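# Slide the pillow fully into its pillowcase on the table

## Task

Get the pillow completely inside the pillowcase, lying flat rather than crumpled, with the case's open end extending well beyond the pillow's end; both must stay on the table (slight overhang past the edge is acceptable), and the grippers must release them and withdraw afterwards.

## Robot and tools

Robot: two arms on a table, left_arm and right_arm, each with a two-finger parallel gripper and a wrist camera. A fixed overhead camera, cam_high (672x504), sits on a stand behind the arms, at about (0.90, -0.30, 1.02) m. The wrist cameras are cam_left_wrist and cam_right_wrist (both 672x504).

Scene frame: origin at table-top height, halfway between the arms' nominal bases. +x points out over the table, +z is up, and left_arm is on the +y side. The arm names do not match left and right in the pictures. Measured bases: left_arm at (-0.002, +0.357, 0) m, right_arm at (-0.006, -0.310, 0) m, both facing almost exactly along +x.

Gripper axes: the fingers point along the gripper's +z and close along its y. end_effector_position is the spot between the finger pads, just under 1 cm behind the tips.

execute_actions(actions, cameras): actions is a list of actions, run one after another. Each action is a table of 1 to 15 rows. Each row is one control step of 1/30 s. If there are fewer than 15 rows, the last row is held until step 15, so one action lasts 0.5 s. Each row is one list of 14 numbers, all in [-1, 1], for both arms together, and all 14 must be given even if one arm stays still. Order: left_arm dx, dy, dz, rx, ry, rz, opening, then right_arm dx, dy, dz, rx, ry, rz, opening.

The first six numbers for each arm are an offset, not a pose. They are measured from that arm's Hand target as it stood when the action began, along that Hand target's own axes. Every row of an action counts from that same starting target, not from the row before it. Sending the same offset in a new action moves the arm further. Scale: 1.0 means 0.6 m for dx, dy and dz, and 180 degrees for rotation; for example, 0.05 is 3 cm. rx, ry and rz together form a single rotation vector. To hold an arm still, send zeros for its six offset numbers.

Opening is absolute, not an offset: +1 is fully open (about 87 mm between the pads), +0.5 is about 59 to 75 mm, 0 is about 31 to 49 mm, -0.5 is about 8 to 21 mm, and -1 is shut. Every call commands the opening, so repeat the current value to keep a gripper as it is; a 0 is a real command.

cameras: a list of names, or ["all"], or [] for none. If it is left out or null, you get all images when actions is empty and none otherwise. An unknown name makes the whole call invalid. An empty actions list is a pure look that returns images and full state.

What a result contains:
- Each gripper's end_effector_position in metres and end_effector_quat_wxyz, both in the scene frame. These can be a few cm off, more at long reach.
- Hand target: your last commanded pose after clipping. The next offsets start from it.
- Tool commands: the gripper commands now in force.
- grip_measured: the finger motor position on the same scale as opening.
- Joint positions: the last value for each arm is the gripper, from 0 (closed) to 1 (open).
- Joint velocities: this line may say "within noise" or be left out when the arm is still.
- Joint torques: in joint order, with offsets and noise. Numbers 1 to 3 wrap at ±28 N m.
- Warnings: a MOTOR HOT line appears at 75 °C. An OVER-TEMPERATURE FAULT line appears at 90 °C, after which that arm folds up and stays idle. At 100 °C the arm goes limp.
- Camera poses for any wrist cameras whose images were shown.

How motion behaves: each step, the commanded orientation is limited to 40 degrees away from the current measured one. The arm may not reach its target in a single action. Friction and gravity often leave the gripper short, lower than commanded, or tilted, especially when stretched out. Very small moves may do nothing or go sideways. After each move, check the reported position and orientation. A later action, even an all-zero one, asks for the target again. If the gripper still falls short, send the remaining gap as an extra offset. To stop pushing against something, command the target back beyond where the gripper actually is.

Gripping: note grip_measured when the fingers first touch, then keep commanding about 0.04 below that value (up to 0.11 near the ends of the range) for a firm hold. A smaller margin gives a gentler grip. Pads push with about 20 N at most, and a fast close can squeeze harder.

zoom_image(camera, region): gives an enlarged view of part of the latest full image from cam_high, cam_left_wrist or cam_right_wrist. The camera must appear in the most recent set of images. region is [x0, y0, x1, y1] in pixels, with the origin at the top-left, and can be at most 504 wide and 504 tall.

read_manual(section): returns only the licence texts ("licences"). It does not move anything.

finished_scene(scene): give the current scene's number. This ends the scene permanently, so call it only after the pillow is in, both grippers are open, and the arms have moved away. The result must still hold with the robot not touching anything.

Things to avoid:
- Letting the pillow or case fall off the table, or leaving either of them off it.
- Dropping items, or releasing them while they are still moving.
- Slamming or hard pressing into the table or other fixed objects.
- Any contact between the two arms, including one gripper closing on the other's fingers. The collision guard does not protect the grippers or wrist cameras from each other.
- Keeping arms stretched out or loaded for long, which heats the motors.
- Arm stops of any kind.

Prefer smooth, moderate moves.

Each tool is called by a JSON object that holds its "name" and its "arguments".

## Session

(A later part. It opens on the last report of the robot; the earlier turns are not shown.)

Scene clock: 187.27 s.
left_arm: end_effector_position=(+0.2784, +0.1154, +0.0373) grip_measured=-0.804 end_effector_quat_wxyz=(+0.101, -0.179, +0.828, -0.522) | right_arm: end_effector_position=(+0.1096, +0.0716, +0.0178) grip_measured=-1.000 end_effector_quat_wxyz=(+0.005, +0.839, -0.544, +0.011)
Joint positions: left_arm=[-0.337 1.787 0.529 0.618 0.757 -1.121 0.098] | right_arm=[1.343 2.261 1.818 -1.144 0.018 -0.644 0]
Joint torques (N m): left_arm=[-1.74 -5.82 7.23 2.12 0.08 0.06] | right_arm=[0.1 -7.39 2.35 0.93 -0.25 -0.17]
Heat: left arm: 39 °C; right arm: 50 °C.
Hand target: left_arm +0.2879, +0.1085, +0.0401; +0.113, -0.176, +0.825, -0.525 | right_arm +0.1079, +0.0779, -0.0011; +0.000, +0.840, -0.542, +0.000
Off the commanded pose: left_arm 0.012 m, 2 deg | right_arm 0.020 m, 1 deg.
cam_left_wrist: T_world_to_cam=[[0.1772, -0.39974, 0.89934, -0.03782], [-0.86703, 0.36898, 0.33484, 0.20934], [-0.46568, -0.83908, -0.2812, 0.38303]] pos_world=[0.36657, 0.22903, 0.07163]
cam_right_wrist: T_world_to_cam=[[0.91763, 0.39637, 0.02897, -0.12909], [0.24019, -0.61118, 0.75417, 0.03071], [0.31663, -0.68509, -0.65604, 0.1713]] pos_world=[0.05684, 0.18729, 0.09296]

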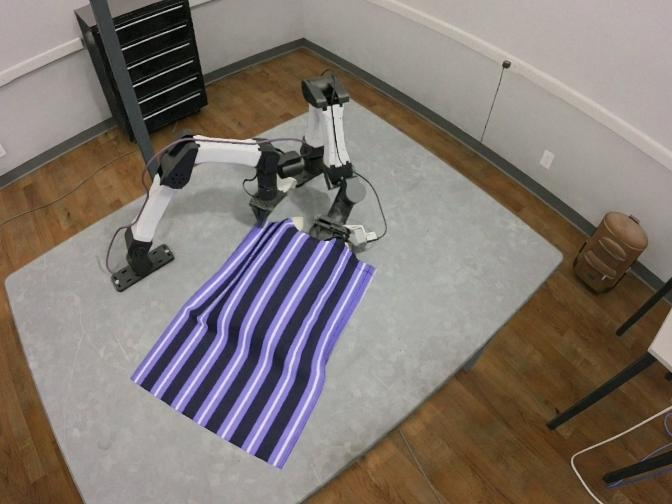

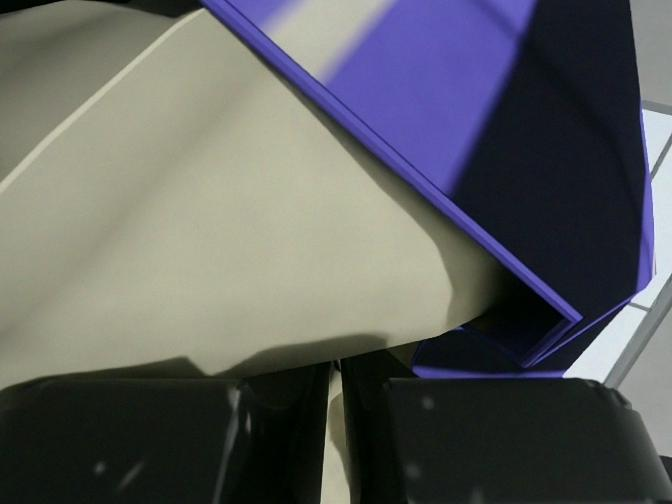

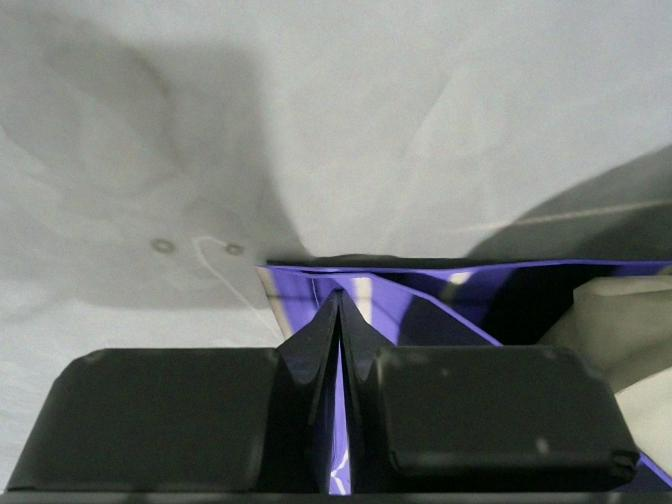

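{"name": "execute_actions", "arguments": {"actions": [[[0,-0.0141,0.0302,0,0,0,-0.95,0,0,0,0,0,0,-1]],[[0,-0.0141,0.0302,0,0,0,-0.95,0,0,0,0,0,0,-1]],[[0,-0.0141,0.0302,0,0,0,-0.95,0,0,0,0,0,0,-1]]], "cameras": ["all"]}}

{"name": "zoom_image", "arguments": {"camera": "cam_high", "region": [120, 180, 420, 480]}}

Scene clock: 191.07 s.
left_arm: end_effector_position=(+0.2992, +0.0632, +0.0352) grip_measured=-0.802 end_effector_quat_wxyz=(+0.093, -0.176, +0.831, -0.520) | right_arm: end_effector_position=(+0.1098, +0.0715, +0.0178) grip_measured=-1.000 end_effector_quat_wxyz=(+0.004, +0.839, -0.544, +0.012)
Joint positions: left_arm=[-0.475 1.911 0.69 0.628 0.655 -1.215 0.099] | right_arm=[1.343 2.261 1.818 -1.144 0.019 -0.644 0]
Joint torques (N m): left_arm=[-1.72 -7.32 8.09 2.29 -0.11 0.07] | right_arm=[-0.06 -7.24 2.29 0.95 -0.28 -0.12]
Heat: left arm: 39 °C; right arm: 49 °C.
Hand target: left_arm +0.3125, +0.0538, +0.0400; +0.113, -0.177, +0.825, -0.525 | right_arm +0.1079, +0.0779, -0.0011; +0.000, +0.840, -0.542, +0.000
Off the commanded pose: left_arm 0.017 m, 3 deg | right_arm 0.020 m, 1 deg.
cam_left_wrist: T_world_to_cam=[[0.18218, -0.40692, 0.89511, -0.06131], [-0.85782, 0.37917, 0.34696, 0.24356], [-0.48058, -0.83105, -0.27999, 0.35233]] pos_world=[0.38942, 0.1755, 0.06902]
cam_right_wrist: T_world_to_cam=[[0.9176, 0.39638, 0.02993, -0.12927], [0.23931, -0.61098, 0.7546, 0.03066], [0.31739, -0.68526, -0.6555, 0.1712]] pos_world=[0.05694, 0.18729, 0.09296]

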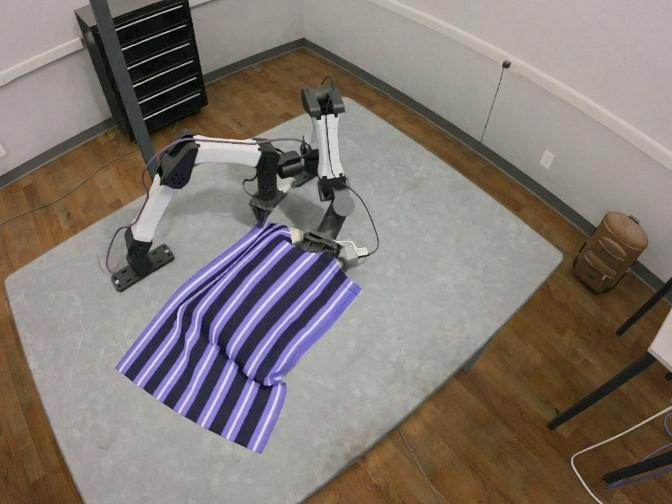

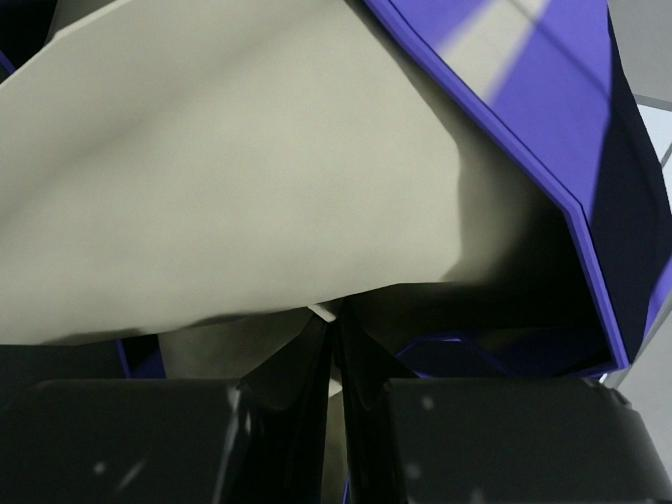

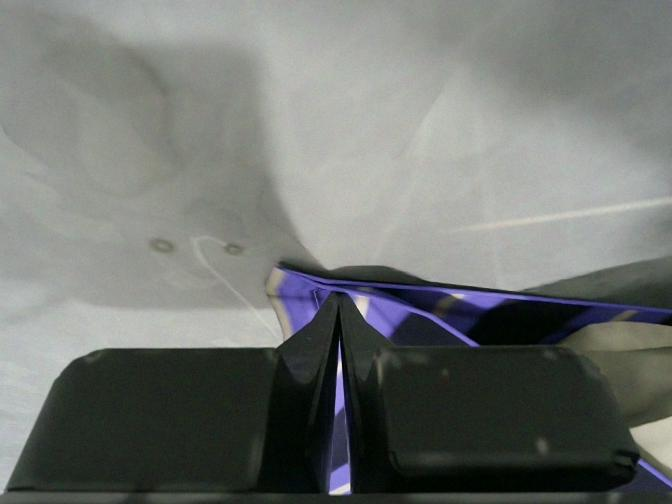

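Scaled by 1.680 from the camera's image (finer frame: 960x720).

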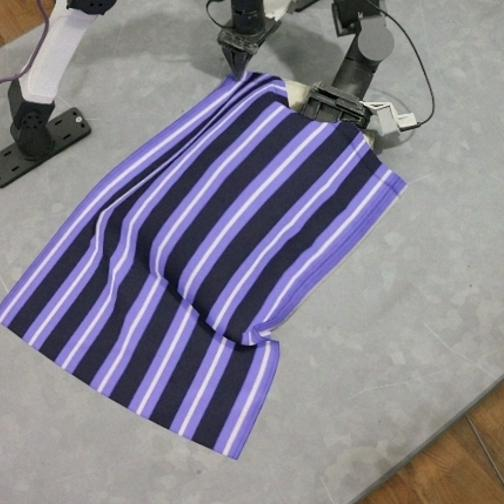

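{"name": "execute_actions", "arguments": {"actions": [[[0,0,0,0,0,0,-0.3,0,0,0,0,0,0,-1]],[[0,0.0212,-0.0453,0,0,0,-0.3,0,0,0,0,0,0,-1]],[[0,0.0212,-0.0453,0,0,0,-0.3,0,0,0,0,0,0,-1]],[[0,0.0212,-0.0453,0,0,0,-0.3,0,0,0,0,0,0,-1]],[[0,0.0212,-0.0453,0,0,0,-0.3,0,0,0,0,0,0,-1]],[[0,0.0,-0.0753,0,0,0,-0.3,0,0,-0.1,0,0,0,-1]]], "cameras": ["all"]}}

{"name": "zoom_image", "arguments": {"camera": "cam_high", "region": [120, 180, 420, 480]}}

Scene clock: 220.23 s.
left_arm: end_effector_position=(+0.2405, +0.1983, +0.0508) grip_measured=-0.300 end_effector_quat_wxyz=(+0.103, -0.188, +0.824, -0.525) | right_arm: end_effector_position=(+0.1087, +0.0725, +0.0466) grip_measured=-1.000 end_effector_quat_wxyz=(+0.012, +0.839, -0.544, +0.011)
Joint positions: left_arm=[-0.019 1.531 0.404 0.247 0.983 -0.813 0.35] | right_arm=[1.343 2.26 1.931 -1.271 0.012 -0.644 0]
Joint torques (N m): left_arm=[0.66 -6.93 7.17 1.38 0.54 0.33] | right_arm=[0.01 -10.41 8.03 0.07 -0.23 -0.14]
Heat: left arm: 37 °C; right arm: 46 °C.
Hand target: left_arm +0.2464, +0.2006, +0.0590; +0.113, -0.176, +0.825, -0.525 | right_arm +0.1079, +0.0779, +0.0589; +0.001, +0.840, -0.542, +0.000
Off the commanded pose: left_arm 0.010 m, 2 deg | right_arm 0.014 m, 2 deg.
cam_left_wrist: T_world_to_cam=[[0.18766, -0.38767, 0.90249, -0.01518], [-0.87252, 0.35618, 0.33443, 0.1453], [-0.4511, -0.8502, -0.27141, 0.43697]] pos_world=[0.32674, 0.31388, 0.0837]
cam_right_wrist: T_world_to_cam=[[0.91791, 0.39647, 0.0162, -0.12892], [0.24678, -0.60237, 0.75911, 0.00809], [0.31072, -0.69279, -0.65076, 0.19213]] pos_world=[0.05664, 0.18909, 0.12098]

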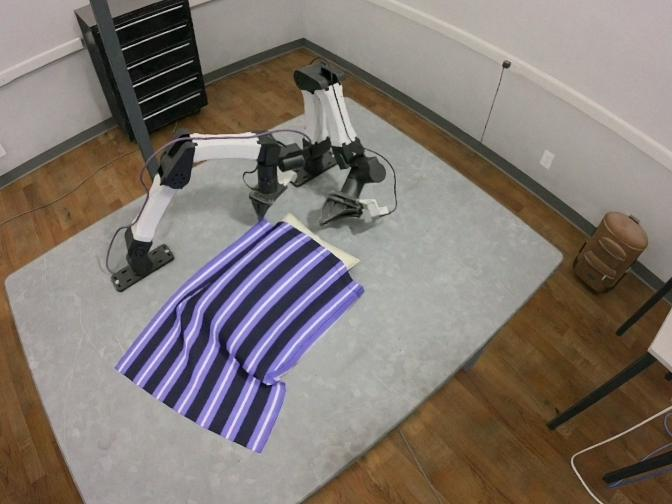

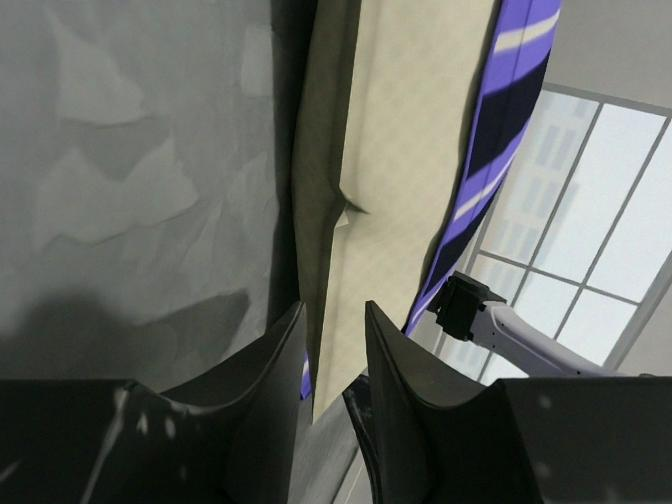

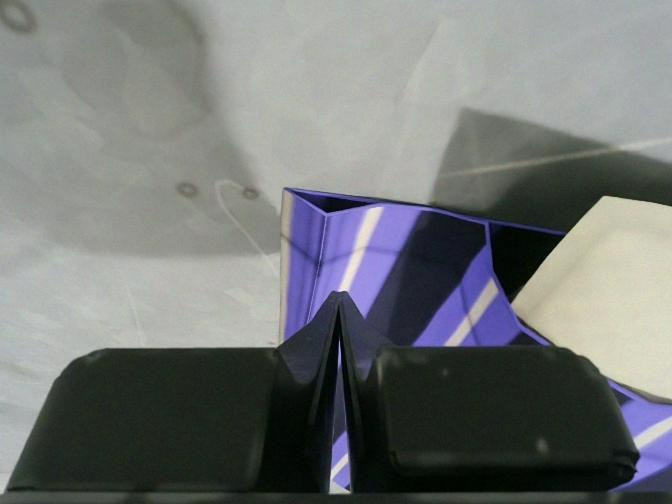

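Scaled by 1.680 from the camera's image (finer frame: 960x720).

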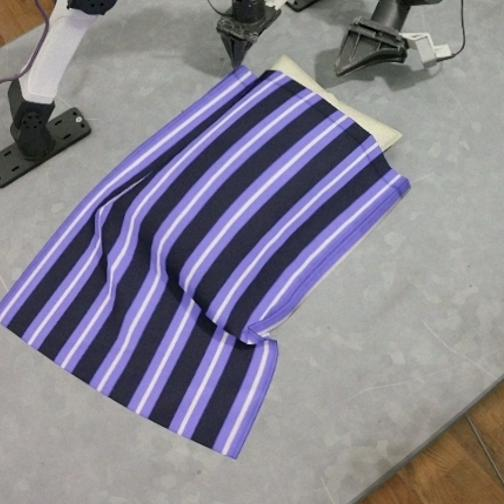

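{"name": "execute_actions", "arguments": {"actions": [[[0,0,0,0,0,0,-0.3,0,0,-0.04,0,0,0,-0.3]],[[0,0,0,0,0,0,-0.3,-0.0212,-0.0423,0,0,0,0,0.8]],[[0,0,0,0,0,0,-0.3,0,0,0.07,0,0,0,0.8]],[[0,0,0,0,0,0,-0.3,0,0,0.065,0,0,0,0.8]]], "cameras": ["all"]}}

Scene clock: 248.00 s.
left_arm: end_effector_position=(+0.2410, +0.1986, +0.0514) grip_measured=-0.300 end_effector_quat_wxyz=(+0.100, -0.185, +0.826, -0.522) | right_arm: end_effector_position=(+0.1227, +0.0869, +0.0181) grip_measured=+0.800 end_effector_quat_wxyz=(+0.020, +0.840, -0.542, +0.017)
Joint positions: left_arm=[-0.019 1.531 0.421 0.211 0.984 -0.791 0.35] | right_arm=[1.323 2.379 2.018 -1.259 0.019 -0.666 0.9]
Joint torques (N m): left_arm=[0.62 -7.01 6.98 1.35 0.52 0.3] | right_arm=[-0.66 -8.36 2.81 1.09 -0.25 -0.2]
Heat: left arm: 37 °C; right arm: 52 °C.
Hand target: left_arm +0.2464, +0.2006, +0.0590; +0.113, -0.176, +0.825, -0.525 | right_arm +0.1257, +0.0999, +0.0018; +0.001, +0.840, -0.542, +0.000
Off the commanded pose: left_arm 0.010 m, 2 deg | right_arm 0.021 m, 3 deg.
cam_left_wrist: T_world_to_cam=[[0.18593, -0.39579, 0.89932, -0.01348], [-0.8684, 0.36202, 0.33886, 0.14301], [-0.45969, -0.84397, -0.2764, 0.43871]] pos_world=[0.32837, 0.31315, 0.08492]
cam_right_wrist: T_world_to_cam=[[0.91685, 0.39912, 0.00915, -0.1469], [0.24721, -0.58559, 0.772, 0.03325], [0.31348, -0.70555, -0.63556, 0.17969]] pos_world=[0.07014, 0.20488, 0.08987]

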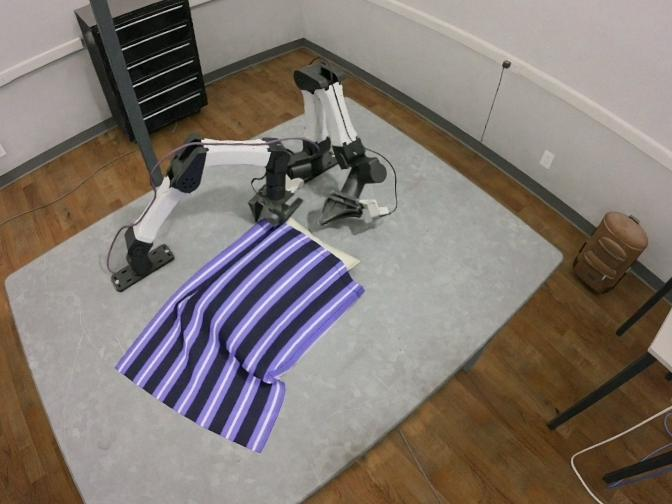

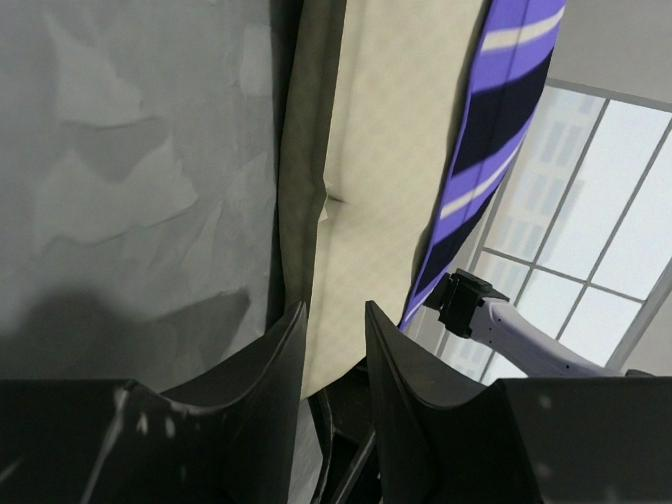

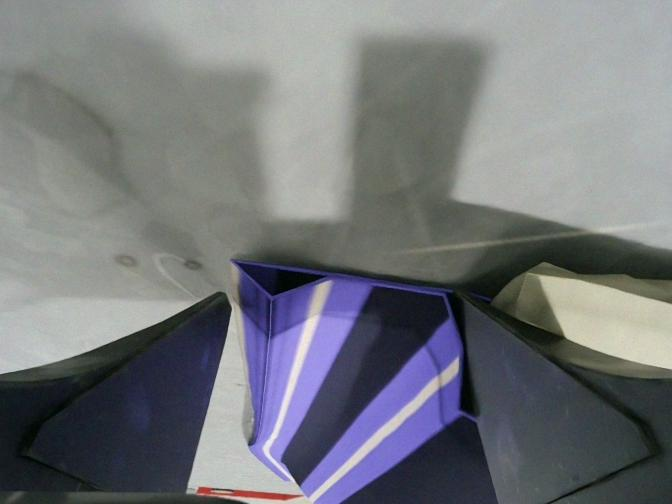

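{"name": "execute_actions", "arguments": {"actions": [[[0,0,0,0,0,0,-0.3,0,0,0.003,0,0,0,0.4]],[[0,0,0,0,0,0,-0.3,0,0,0,0,0,0,0.0]],[[0,0,0,0,0,0,-0.3,0,0,0,0,0,0,-0.4]],[[0,0,0,0,0,0,-0.3,0,0,0,0,0,0,-0.75]],[[0,0,0,0,0,0,-0.3,0,0,0,0,0,0,-1]]], "cameras": ["cam_right_wrist"]}}

Scene clock: 253.97 s.
left_arm: end_effector_position=(+0.2410, +0.1986, +0.0514) grip_measured=-0.300 end_effector_quat_wxyz=(+0.100, -0.185, +0.826, -0.522) | right_arm: end_effector_position=(+0.1156, +0.0854, +0.0174) grip_measured=-0.913 end_effector_quat_wxyz=(+0.031, +0.839, -0.543, +0.002)
Joint positions: left_arm=[-0.019 1.531 0.421 0.211 0.984 -0.791 0.35] | right_arm=[1.324 2.376 2.01 -1.264 -0.016 -0.664 0.043]
Joint torques (N m): left_arm=[0.58 -6.93 6.93 1.37 0.54 0.33] | right_arm=[-0.72 -8.18 3.06 1.17 0.08 -0.21]
Heat: left arm: 37 °C; right arm: 51 °C.
Hand target: left_arm +0.2464, +0.2006, +0.0590; +0.113, -0.176, +0.825, -0.525 | right_arm +0.1257, +0.1000, +0.0001; +0.000, +0.840, -0.542, +0.000
Off the commanded pose: left_arm 0.010 m, 2 deg | right_arm 0.025 m, 3 deg.
cam_right_wrist: T_world_to_cam=[[0.91779, 0.39634, -0.02407, -0.13911], [0.27292, -0.58563, 0.76325, 0.03186], [0.28841, -0.70708, -0.64565, 0.18357]] pos_world=[0.06604, 0.20359, 0.09086]

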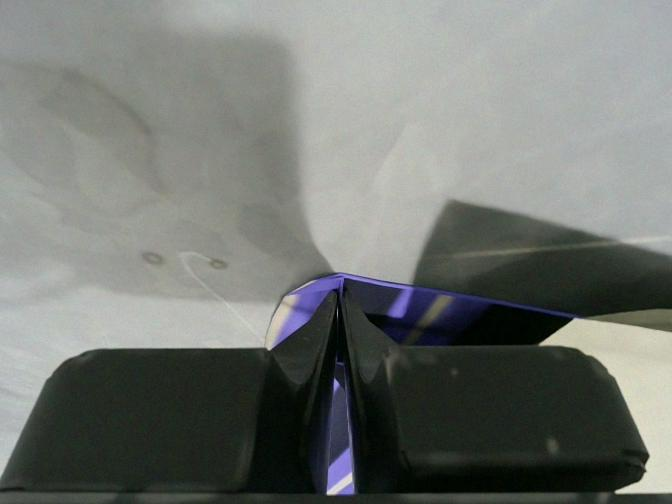

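{"name": "execute_actions", "arguments": {"actions": [[[0,0,0,0,0,0,-0.3,0,0,-0.07,0,0,0,-1]],[[0,0,0,0,0,0,-0.3,0,0,-0.07,0,0,0,-1]]], "cameras": ["all"]}}

{"name": "zoom_image", "arguments": {"camera": "cam_high", "region": [120, 180, 420, 480]}}

Scene clock: 257.37 s.
left_arm: end_effector_position=(+0.2410, +0.1986, +0.0514) grip_measured=-0.300 end_effector_quat_wxyz=(+0.100, -0.185, +0.826, -0.522) | right_arm: end_effector_position=(+0.1202, +0.0978, +0.0791) grip_measured=-0.930 end_effector_quat_wxyz=(+0.007, +0.840, -0.543, -0.002)
Joint positions: left_arm=[-0.019 1.531 0.421 0.211 0.984 -0.791 0.35] | right_arm=[1.324 2.386 2.281 -1.478 -0.009 -0.666 0.035]
Joint torques (N m): left_arm=[0.58 -6.97 6.86 1.33 0.52 0.32] | right_arm=[-0.77 -9.44 8.06 0.14 0 -0.18]
Heat: left arm: 37 °C; right arm: 51 °C.
Hand target: left_arm +0.2464, +0.2006, +0.0590; +0.113, -0.176, +0.825, -0.525 | right_arm +0.1258, +0.1001, +0.0840; +0.000, +0.840, -0.542, +0.000
Off the commanded pose: left_arm 0.010 m, 2 deg | right_arm 0.008 m, 1 deg.
cam_left_wrist: T_world_to_cam=[[0.18593, -0.39579, 0.89932, -0.01348], [-0.8684, 0.36202, 0.33886, 0.14301], [-0.45969, -0.84397, -0.2764, 0.43871]] pos_world=[0.32837, 0.31315, 0.08492]
cam_right_wrist: T_world_to_cam=[[0.91723, 0.39823, 0.01004, -0.14969], [0.26027, -0.61816, 0.74172, -0.00284], [0.30158, -0.67771, -0.67064, 0.22846]] pos_world=[0.06914, 0.21269, 0.15682]

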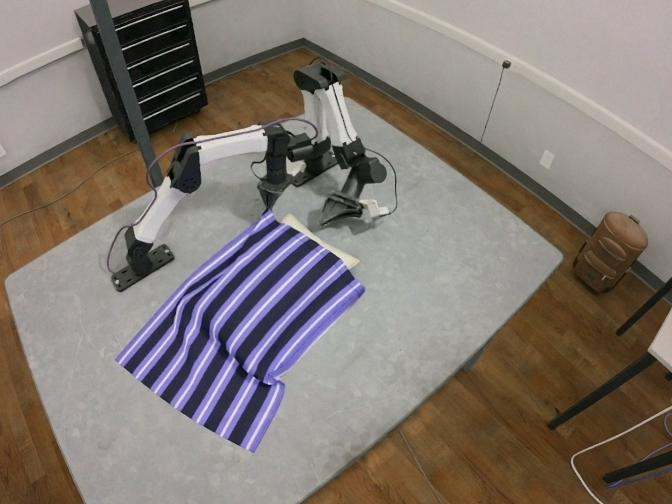

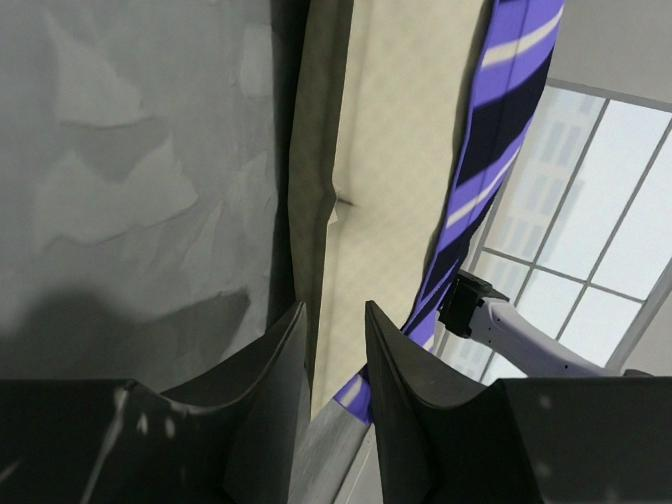

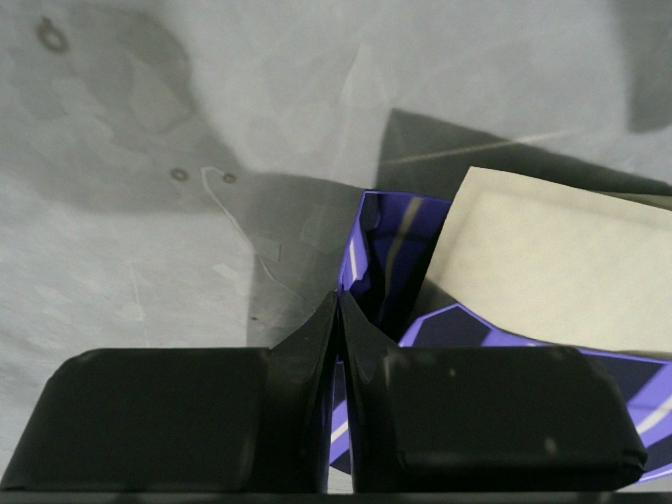

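Scaled by 1.680 from the camera's image (finer frame: 960x720).

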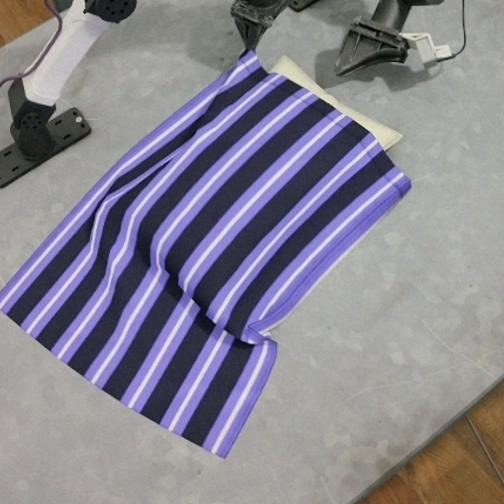

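{"name": "execute_actions", "arguments": {"actions": [[[0,-0.0408,-0.1095,0,0,0,0,0,0,0,0,0,0,-1]],[[-0.101,-0.0494,0.0272,0,0,0,0.3,0,0,0,0,0,0,-1]],[[-0.101,-0.0494,0.0272,0,0,0,0.5,0,0,0,0,0,0,-1]],[[-0.101,-0.0494,0.0272,0,0,0,0.8,0,0,0,0,0,0,-1]],[[0,0,0,-0.0561,0.0561,0.0881,0.8,0,0,0,0,0,0,-1]],[[0,0,0,-0.0561,0.0561,0.0881,0.8,0,0,0,0,0,0,-1]],[[0,0,0,-0.0561,0.0561,0.0881,0.8,0,0,0,0,0,0,-1]],[[0,0,0,-0.0561,0.0561,0.0881,0.8,0,0,0,0,0,0,-1]],[[0,0,0,-0.0561,0.0561,0.0881,0.8,0,0,0,0,0,0,-1]]], "cameras": ["all"]}}

Scene clock: 271.20 s.
left_arm: end_effector_position=(+0.4298, +0.2438, +0.1625) grip_measured=+0.800 end_effector_quat_wxyz=(+0.094, +0.536, +0.839, +0.020) | right_arm: end_effector_position=(+0.1202, +0.0978, +0.0798) grip_measured=-0.930 end_effector_quat_wxyz=(+0.008, +0.840, -0.543, -0.002)
Joint positions: left_arm=[-0.358 2.297 2.475 -1.556 0.008 0.816 0.9] | right_arm=[1.324 2.388 2.287 -1.483 -0.009 -0.666 0.035]
Joint torques (N m): left_arm=[-0.8 -15.09 5.26 0.66 0.06 0.26] | right_arm=[-0.79 -9.25 7.98 0.13 -0.02 -0.19]
Heat: left arm: 37 °C; right arm: 49 °C.
Hand target: left_arm +0.4256, +0.2452, +0.1691; +0.001, +0.543, +0.840, +0.000 | right_arm +0.1257, +0.1000, +0.0841; +0.000, +0.840, -0.542, +0.000
Off the commanded pose: left_arm 0.008 m, 11 deg | right_arm 0.007 m, 1 deg.
joint sent to its limit (left arm) — joint 4 (wrist pitch), lower limit. The joint targets are off in orientation, not in position.
cam_left_wrist: T_world_to_cam=[[-0.90197, -0.40873, -0.13925, 0.5089], [-0.39323, 0.64429, 0.65594, -0.07161], [-0.17838, 0.64639, -0.74186, 0.18572]] pos_world=[0.46398, 0.13409, 0.25561]
cam_right_wrist: T_world_to_cam=[[0.91722, 0.39826, 0.00962, -0.14963], [0.26039, -0.61763, 0.74211, -0.00346], [0.3015, -0.67818, -0.6702, 0.2289]] pos_world=[0.06914, 0.21269, 0.15742]

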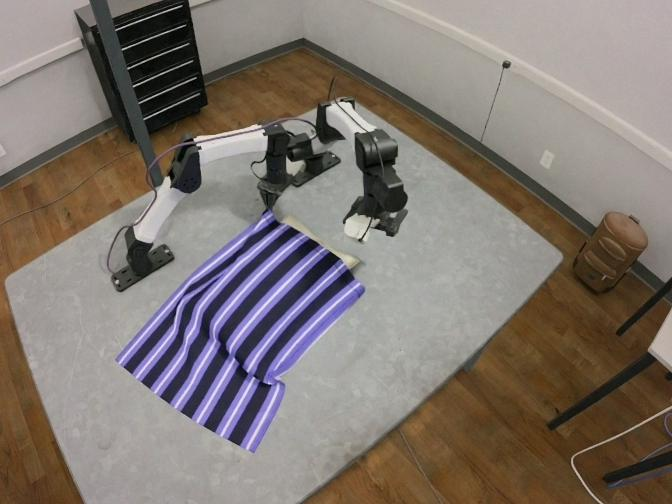

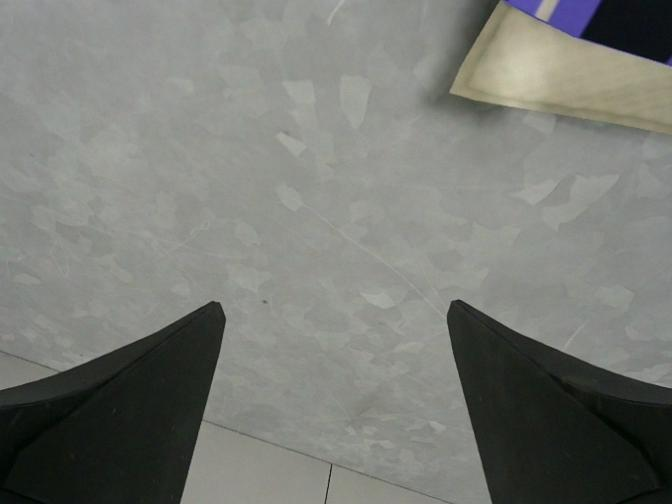

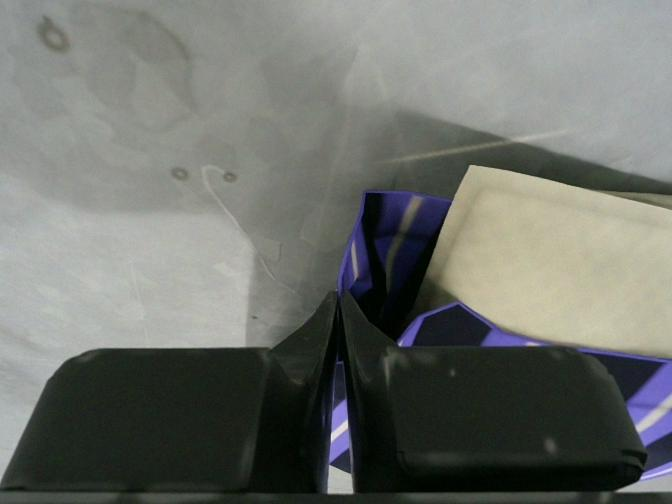

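{"name": "execute_actions", "arguments": {"actions": [[[-0.0753,-0.0098,0.0658,0,0,0,0.8,0,0,0,0,0,0,-1]],[[-0.0753,-0.0098,0.0658,0,0,0,0.6,0,0,0,0,0,0,-1]]], "cameras": ["cam_left_wrist"]}}

Scene clock: 277.17 s.
left_arm: end_effector_position=(+0.4299, +0.2440, +0.1626) grip_measured=+0.600 end_effector_quat_wxyz=(+0.094, +0.536, +0.839, +0.020) | right_arm: end_effector_position=(+0.1202, +0.0978, +0.0798) grip_measured=-0.930 end_effector_quat_wxyz=(+0.008, +0.840, -0.543, -0.002)
Joint positions: left_arm=[-0.358 2.297 2.475 -1.556 0.007 0.816 0.8] | right_arm=[1.324 2.388 2.287 -1.483 -0.009 -0.666 0.035]
Joint torques (N m): left_arm=[-0.14 -13.27 6.15 0.81 0.16 0.13] | right_arm=[-0.73 -9.35 8.01 0.16 0.01 -0.2]
Heat: left arm: 39 °C; right arm: 50 °C.
Hand target: left_arm +0.4299, +0.2440, +0.1626; +0.094, +0.536, +0.839, +0.020 (last step not sent: back at the drive's target) | right_arm +0.1257, +0.1000, +0.0841; +0.000, +0.840, -0.542, +0.000
Off the commanded pose: left_arm 0.060 m, 0 deg | right_arm 0.007 m, 1 deg.
pose unreachable (left arm): on one or more control steps of this call, first in action 0 (counted from 0), this arm could not follow its commanded pose, so it was not sent that pose on those steps. It may still have moved: this result reports where it is.
cause: moving toward the commanded pose would bring a part of the arm too close to another arm (this arm's forearm (the part past joint 3) and the right arm's wrist (the part past joint 4), at the place that arm is still heading or pushing toward).
cam_left_wrist: T_world_to_cam=[[-0.90203, -0.40842, -0.13976, 0.50901], [-0.39322, 0.64386, 0.65637, -0.07166], [-0.17809, 0.64702, -0.74138, 0.18538]] pos_world=[0.46398, 0.13409, 0.25561]

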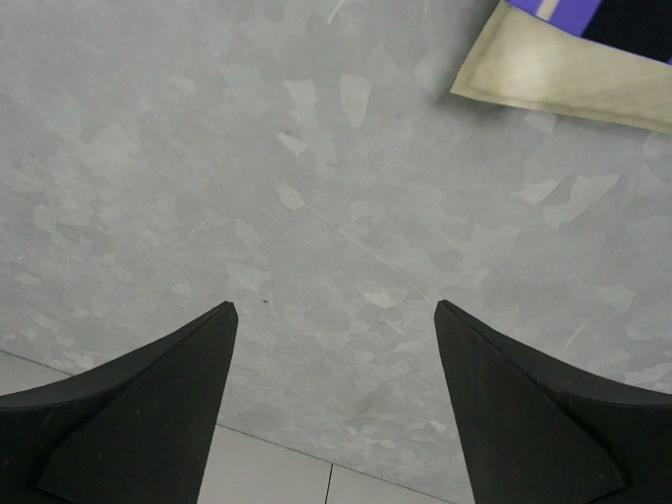

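{"name": "execute_actions", "arguments": {"actions": [[[0,0,0,0,0,0,0.6,0,0,0,0,-0.08,0,-1]],[[0,0,0,0,0,0,0.6,0,0,0,0,-0.08,0,-1]],[[-0.055,-0.02,0.06,0,0,0,0.6,0,0,0,0,0,0,-1]],[[-0.055,-0.02,0.06,0,0,0,0.6,0,0,0,0,0,0,-1]]], "cameras": ["all"]}}

Scene clock: 285.80 s.
left_arm: end_effector_position=(+0.4449, +0.1688, +0.1038) grip_measured=+0.600 end_effector_quat_wxyz=(+0.099, +0.542, +0.834, +0.016) | right_arm: end_effector_position=(+0.1240, +0.0935, +0.0675) grip_measured=-0.930 end_effector_quat_wxyz=(-0.107, +0.817, -0.532, -0.197)
Joint positions: left_arm=[-0.493 2.457 2.515 -1.427 -0.007 0.697 0.8] | right_arm=[1.179 1.999 1.602 -0.875 -0.344 -0.751 0.035]
Joint torques (N m): left_arm=[0.12 -12.59 7.86 0.84 0.04 -0.06] | right_arm=[-0.38 -11 5.59 1.04 -0.43 -0.15]
Heat: left arm: 40 °C; right arm: 50 °C.
Hand target: left_arm +0.4481, +0.1693, +0.0976; +0.094, +0.536, +0.838, +0.020 | right_arm +0.1258, +0.1001, +0.0841; -0.134, +0.814, -0.525, -0.209
Off the commanded pose: left_arm 0.007 m, 1 deg | right_arm 0.018 m, 4 deg.
cam_left_wrist: T_world_to_cam=[[-0.90735, -0.39648, -0.13973, 0.48396], [-0.38683, 0.65731, 0.64676, 0.01712], [-0.16458, 0.64089, -0.74978, 0.18896]] pos_world=[0.47684, 0.05952, 0.19823]
cam_right_wrist: T_world_to_cam=[[0.92067, 0.38985, -0.01958, -0.14894], [0.36858, -0.85175, 0.37239, 0.03546], [0.1285, -0.35007, -0.92787, 0.22475]] pos_world=[0.09517, 0.16694, 0.19242]

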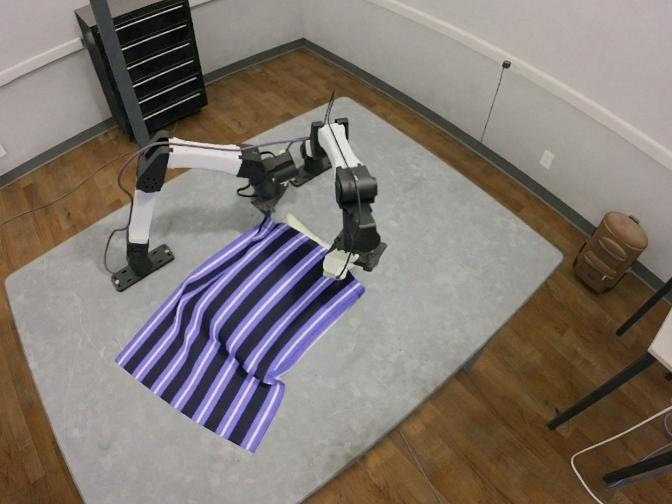

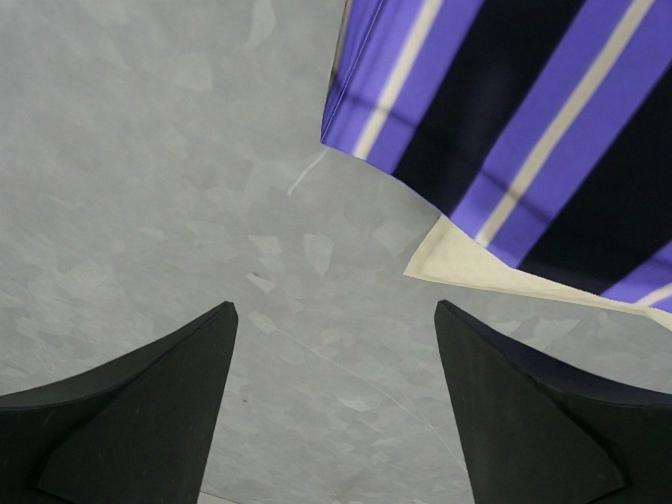

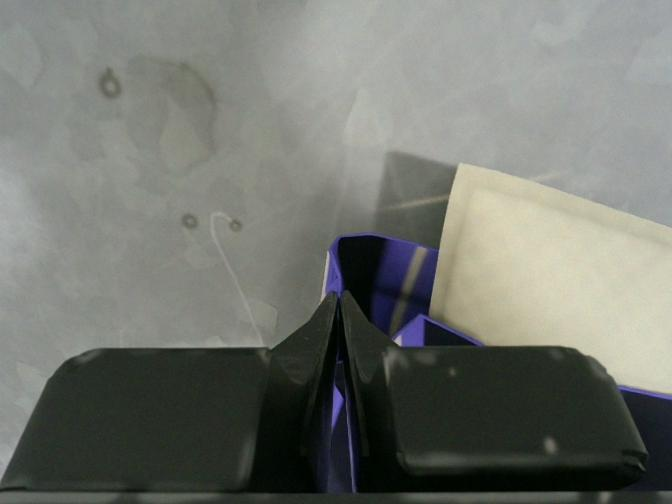

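{"name": "execute_actions", "arguments": {"actions": [[[-0.018,-0.023,0.03,0.043,0.043,0.044,0.75,0,0,0,0,0,0,-1]],[[-0.018,-0.015,0.084,0,0,0,0.75,0,0,0,0,0,0,-1]]], "cameras": ["cam_left_wrist"]}}

Scene clock: 295.50 s.
left_arm: end_effector_position=(+0.4408, +0.1422, +0.0326) grip_measured=+0.750 end_effector_quat_wxyz=(+0.028, +0.599, +0.800, +0.009) | right_arm: end_effector_position=(+0.1240, +0.0935, +0.0675) grip_measured=-0.930 end_effector_quat_wxyz=(-0.107, +0.817, -0.532, -0.197)
Joint positions: left_arm=[-0.551 2.754 2.795 -1.554 -0.01 0.772 0.875] | right_arm=[1.179 1.999 1.602 -0.875 -0.344 -0.751 0.035]
Joint torques (N m): left_arm=[-0.9 -14.48 7.49 0.36 0.12 0.02] | right_arm=[-0.53 -10.89 5.67 1.07 -0.42 -0.11]
Heat: left arm: 43 °C; right arm: 51 °C.
Hand target: left_arm +0.4382, +0.1401, +0.0290; -0.001, +0.595, +0.803, +0.006 | right_arm +0.1258, +0.1000, +0.0840; -0.134, +0.814, -0.525, -0.209
Off the commanded pose: left_arm 0.005 m, 3 deg | right_arm 0.018 m, 4 deg.
joint sent to its limit (left arm) — joint 4 (wrist pitch), lower limit. The joint targets are off in orientation, not in position.
cam_left_wrist: T_world_to_cam=[[-0.96289, -0.26502, -0.05099, 0.46273], [-0.21592, 0.64318, 0.73464, 0.00282], [-0.1619, 0.71839, -0.67654, 0.13735]] pos_world=[0.4684, 0.02215, 0.11445]

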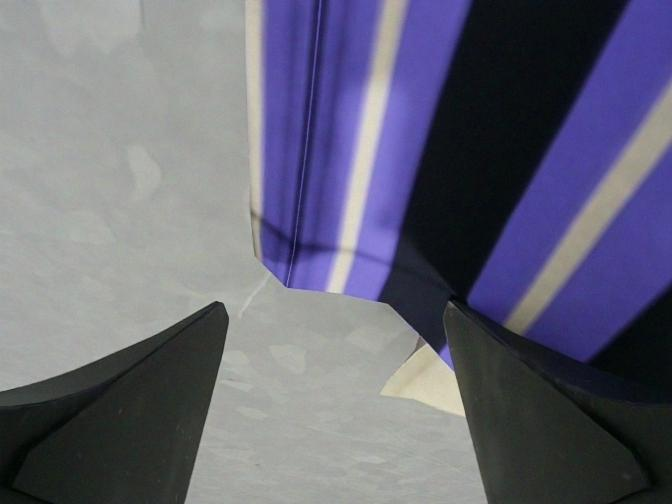

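{"name": "execute_actions", "arguments": {"actions": [[[0,0,0.05,0,0,0,0.75,0,0,0,0,0,0,-1]],[[0,0,0.016,0,0,0,0.75,0,0,0,0,0,0,-1]]], "cameras": ["cam_left_wrist"]}}

Scene clock: 301.13 s.
left_arm: end_effector_position=(+0.4413, +0.1419, +0.0078) grip_measured=+0.750 end_effector_quat_wxyz=(+0.013, +0.598, +0.801, +0.007) | right_arm: end_effector_position=(+0.1240, +0.0936, +0.0675) grip_measured=-0.930 end_effector_quat_wxyz=(-0.107, +0.817, -0.532, -0.197)
Joint positions: left_arm=[-0.551 2.81 2.804 -1.537 -0.01 0.769 0.875] | right_arm=[1.179 1.999 1.602 -0.875 -0.344 -0.751 0.035]
Joint torques (N m): left_arm=[-0.75 -13.26 5.08 0.62 0.15 0] | right_arm=[-0.4 -11.08 5.55 1.1 -0.44 -0.13]
Heat: left arm: 45 °C; right arm: 51 °C.
Hand target: left_arm +0.4384, +0.1405, -0.0106; -0.001, +0.595, +0.803, +0.006 | right_arm +0.1259, +0.1001, +0.0841; -0.134, +0.814, -0.525, -0.209
Off the commanded pose: left_arm 0.019 m, 2 deg | right_arm 0.018 m, 4 deg.
cam_left_wrist: T_world_to_cam=[[-0.96304, -0.2677, -0.02987, 0.46218], [-0.19875, 0.63135, 0.7496, 0.01539], [-0.18181, 0.72783, -0.66122, 0.12818]] pos_world=[0.47146, 0.02072, 0.08703]

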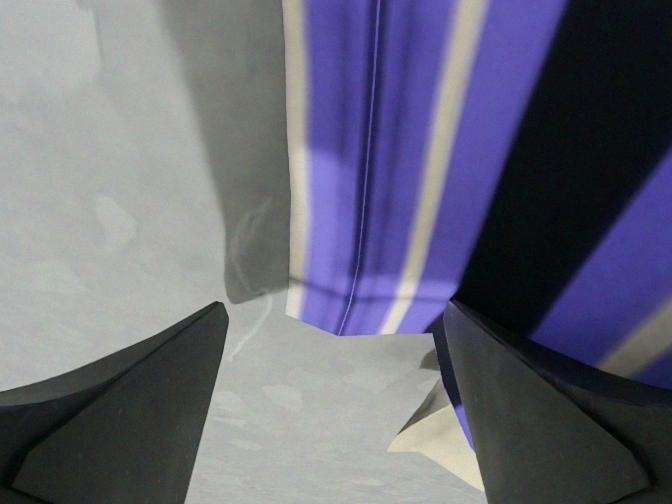

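{"name": "execute_actions", "arguments": {"actions": [[[0,0,0.006,0,0,0,0.4,0,0,0,0,0,0,-1]],[[0,0,0,0,0,0,0,0,0,0,0,0,0,-1]],[[0,0,0,0,0,0,-0.4,0,0,0,0,0,0,-1]],[[0,0,0,0,0,0,-0.75,0,0,0,0,0,0,-1]],[[0,0,0,0,0,0,-1,0,0,0,0,0,0,-1]]], "cameras": ["cam_left_wrist"]}}

Scene clock: 305.63 s.
left_arm: end_effector_position=(+0.4341, +0.1428, +0.0052) grip_measured=-0.998 end_effector_quat_wxyz=(-0.002, +0.596, +0.803, +0.006) | right_arm: end_effector_position=(+0.1240, +0.0936, +0.0675) grip_measured=-0.930 end_effector_quat_wxyz=(-0.107, +0.817, -0.532, -0.197)
Joint positions: left_arm=[-0.557 2.81 2.79 -1.552 -0.013 0.757 0.001] | right_arm=[1.179 1.999 1.602 -0.875 -0.344 -0.751 0.035]
Joint torques (N m): left_arm=[-0.09 -13.82 4.08 0.94 0.14 0.14] | right_arm=[-0.5 -11.02 5.71 1.09 -0.42 -0.11]
Heat: left arm: 46 °C; right arm: 51 °C.
Hand target: left_arm +0.4385, +0.1406, -0.0142; -0.001, +0.595, +0.803, +0.006 | right_arm +0.1259, +0.1001, +0.0840; -0.134, +0.814, -0.525, -0.209
Off the commanded pose: left_arm 0.020 m, 0 deg | right_arm 0.018 m, 4 deg.
cam_left_wrist: T_world_to_cam=[[-0.96198, -0.27288, -0.01132, 0.45556], [-0.18414, 0.61743, 0.76477, 0.01097], [-0.2017, 0.73778, -0.6442, 0.13169]] pos_world=[0.46682, 0.02038, 0.0816]

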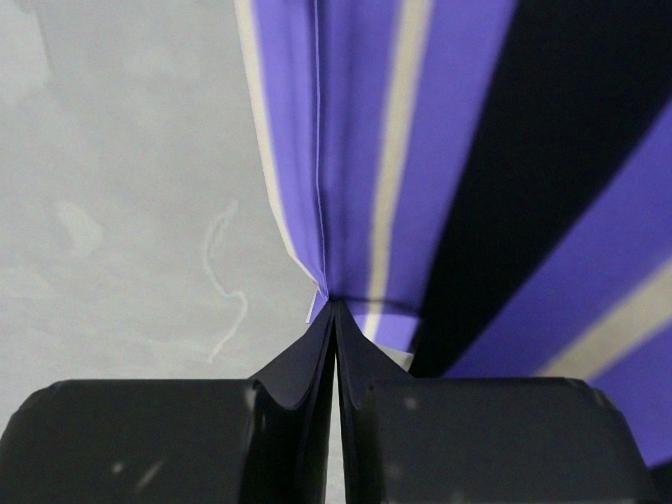

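{"name": "execute_actions", "arguments": {"actions": [[[0,0,-0.09,0,0,0,-1,0,0,0,0,0,0,-1]]], "cameras": ["cam_left_wrist"]}}

Scene clock: 310.33 s.
left_arm: end_effector_position=(+0.4356, +0.1419, +0.0175) grip_measured=-0.999 end_effector_quat_wxyz=(+0.009, +0.596, +0.803, +0.008) | right_arm: end_effector_position=(+0.1240, +0.0936, +0.0675) grip_measured=-0.930 end_effector_quat_wxyz=(-0.107, +0.817, -0.532, -0.197)
Joint positions: left_arm=[-0.557 2.784 2.79 -1.556 -0.013 0.757 0] | right_arm=[1.179 1.999 1.602 -0.875 -0.344 -0.751 0.035]
Joint torques (N m): left_arm=[-0.29 -20.01 7.05 0.38 0.13 0.17] | right_arm=[-0.57 -10.95 5.64 1.1 -0.42 -0.15]
Heat: left arm: 47 °C; right arm: 51 °C.
Hand target: left_arm +0.4382, +0.1400, +0.0398; -0.001, +0.595, +0.803, +0.006 | right_arm +0.1259, +0.1001, +0.0840; -0.134, +0.814, -0.525, -0.209
Off the commanded pose: left_arm 0.022 m, 1 deg | right_arm 0.018 m, 4 deg.
joint sent to its limit (left arm) — joint 4 (wrist pitch), lower limit. The joint targets are off in orientation, not in position.
cam_left_wrist: T_world_to_cam=[[-0.96159, -0.27313, -0.0271, 0.45703], [-0.19903, 0.62589, 0.75409, 0.00773], [-0.18901, 0.73052, -0.65621, 0.13633]] pos_world=[0.46678, 0.0204, 0.09602]

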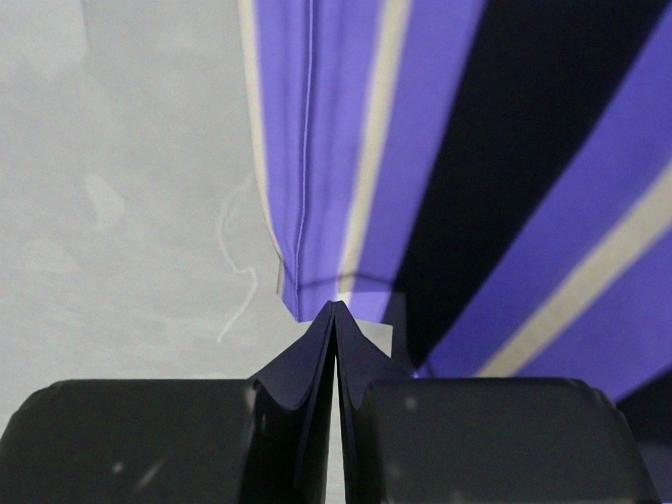

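{"name": "execute_actions", "arguments": {"actions": [[[0,0,-0.02,0,0,0,-0.6,0,0,0,0,0,0,-1]],[[-0.016,-0.017,0,0,0,0,0.9,0,0,0,0,0,0,-1]],[[0,0,0.06,0,0,0,0.9,0,0,0,0,0,0,-1]],[[0,0,0.068,0,0,0,0.9,0,0,0,0,0,0,-1]]], "cameras": ["cam_left_wrist"]}}

Scene clock: 316.47 s.
left_arm: end_effector_position=(+0.4344, +0.1305, +0.0075) grip_measured=+0.900 end_effector_quat_wxyz=(+0.014, +0.599, +0.801, +0.008) | right_arm: end_effector_position=(+0.1240, +0.0936, +0.0675) grip_measured=-0.930 end_effector_quat_wxyz=(-0.107, +0.817, -0.532, -0.197)
Joint positions: left_arm=[-0.577 2.779 2.739 -1.501 -0.014 0.743 0.95] | right_arm=[1.179 1.999 1.602 -0.875 -0.344 -0.751 0.035]
Joint torques (N m): left_arm=[-0.72 -11.84 2.81 0.94 0.16 -0.01] | right_arm=[-0.34 -10.95 5.68 1.07 -0.43 -0.11]
Heat: left arm: 49 °C; right arm: 52 °C.
Hand target: left_arm +0.4315, +0.1285, -0.0252; -0.001, +0.595, +0.803, +0.006 | right_arm +0.1258, +0.1000, +0.0840; -0.134, +0.814, -0.525, -0.209
Off the commanded pose: left_arm 0.033 m, 2 deg | right_arm 0.018 m, 4 deg.
cam_left_wrist: T_world_to_cam=[[-0.9632, -0.26663, -0.03392, 0.45237], [-0.20103, 0.63091, 0.74936, 0.02249], [-0.1784, 0.72861, -0.66129, 0.13342]] pos_world=[0.46405, 0.00922, 0.08672]

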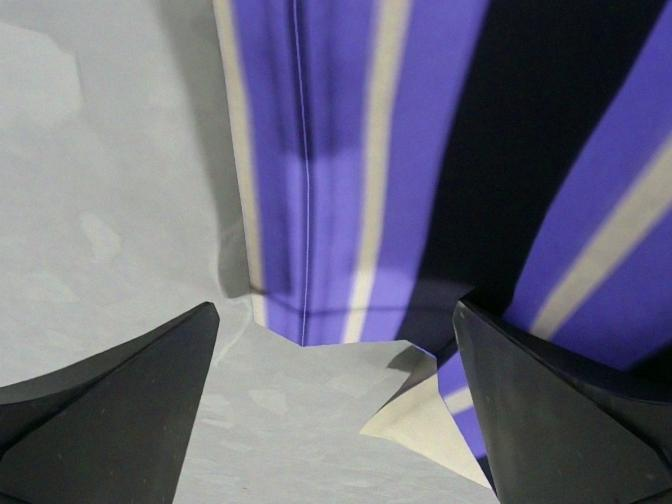

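{"name": "execute_actions", "arguments": {"actions": [[[0,0,0.01,0,0,0,0.55,0,0,0,0,0,0,-1]],[[0,0,0,0,0,0,0.2,0,0,0,0,0,0,-1]],[[0,0,0,0,0,0,-0.2,0,0,0,0,0,0,-1]],[[0,0,0,0,0,0,-0.5,0,0,0,0,0,0,-1]]], "cameras": ["cam_left_wrist"]}}

{"name": "execute_actions", "arguments": {"actions": [[[0,0,0,0,0,0,-0.75,0,0,0,0,0,0,-1]],[[0,0,0,0,0,0,-1,0,0,0,0,0,0,-1]]], "cameras": ["cam_left_wrist"]}}

Scene clock: 321.33 s.
left_arm: end_effector_position=(+0.4234, +0.1317, +0.0039) grip_measured=-0.499 end_effector_quat_wxyz=(-0.001, +0.597, +0.802, +0.005) | right_arm: end_effector_position=(+0.1240, +0.0936, +0.0675) grip_measured=-0.930 end_effector_quat_wxyz=(-0.107, +0.817, -0.532, -0.197)
Joint positions: left_arm=[-0.585 2.728 2.622 -1.465 -0.01 0.73 0.25] | right_arm=[1.179 1.999 1.602 -0.875 -0.344 -0.751 0.035]
Joint torques (N m): left_arm=[-0.05 -11.3 2.99 1.3 0.12 0.12] | right_arm=[-0.47 -10.91 5.68 1.06 -0.4 -0.16]
Heat: left arm: 47 °C; right arm: 52 °C.
Hand target: left_arm +0.4314, +0.1286, -0.0313; -0.001, +0.595, +0.803, +0.006 | right_arm +0.1258, +0.1000, +0.0840; -0.134, +0.814, -0.525, -0.209
Off the commanded pose: left_arm 0.036 m, 0 deg | right_arm 0.018 m, 4 deg.
cam_left_wrist: T_world_to_cam=[[-0.9624, -0.27142, -0.01043, 0.44222], [-0.18324, 0.62042, 0.76256, 0.01605], [-0.2005, 0.73581, -0.64683, 0.13657]] pos_world=[0.45592, 0.00959, 0.08071]

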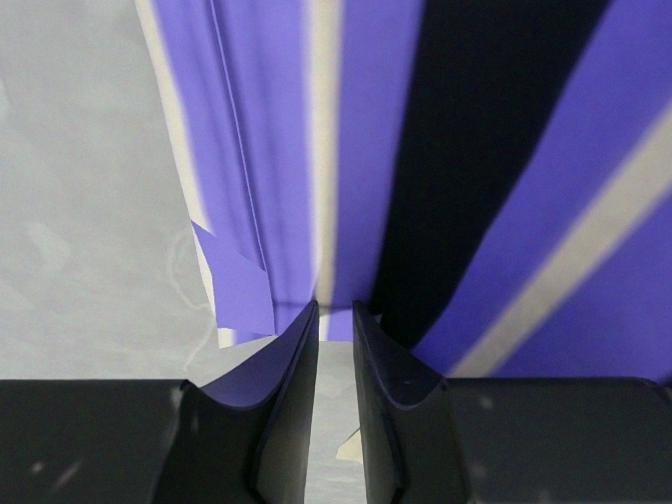

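Scene clock: 322.53 s.
left_arm: end_effector_position=(+0.4260, +0.1325, +0.0040) grip_measured=-0.998 end_effector_quat_wxyz=(+0.002, +0.597, +0.802, +0.011) | right_arm: end_effector_position=(+0.1240, +0.0936, +0.0675) grip_measured=-0.930 end_effector_quat_wxyz=(-0.107, +0.817, -0.532, -0.197)
Joint positions: left_arm=[-0.585 2.728 2.622 -1.458 -0.022 0.73 0.001] | right_arm=[1.179 1.999 1.602 -0.875 -0.344 -0.751 0.035]
Joint torques (N m): left_arm=[0.03 -11.34 3.21 1.24 0.23 0.12] | right_arm=[-0.47 -11.11 5.68 1.05 -0.39 -0.15]
Heat: left arm: 47 °C; right arm: 52 °C.
Hand target: left_arm +0.4314, +0.1286, -0.0313; -0.001, +0.595, +0.803, +0.006 | right_arm +0.1258, +0.1000, +0.0840; -0.134, +0.814, -0.525, -0.209
Off the commanded pose: left_arm 0.036 m, 1 deg | right_arm 0.018 m, 4 deg.
cam_left_wrist: T_world_to_cam=[[-0.96216, -0.27142, -0.02406, 0.4449], [-0.19275, 0.61556, 0.76416, 0.02062], [-0.19259, 0.73988, -0.64458, 0.13271]] pos_world=[0.45759, 0.00987, 0.08049]

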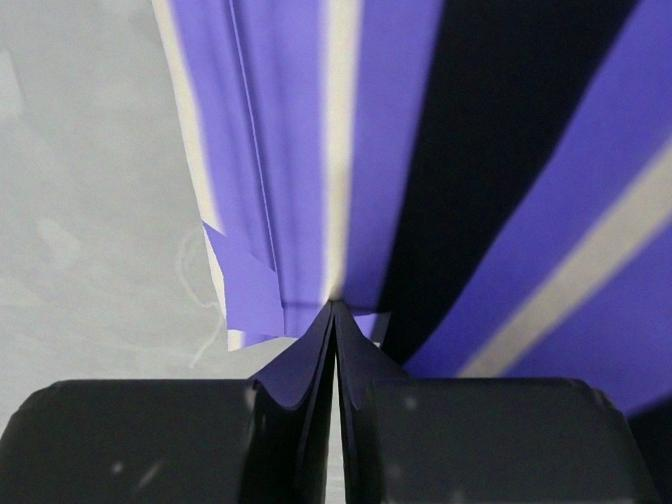

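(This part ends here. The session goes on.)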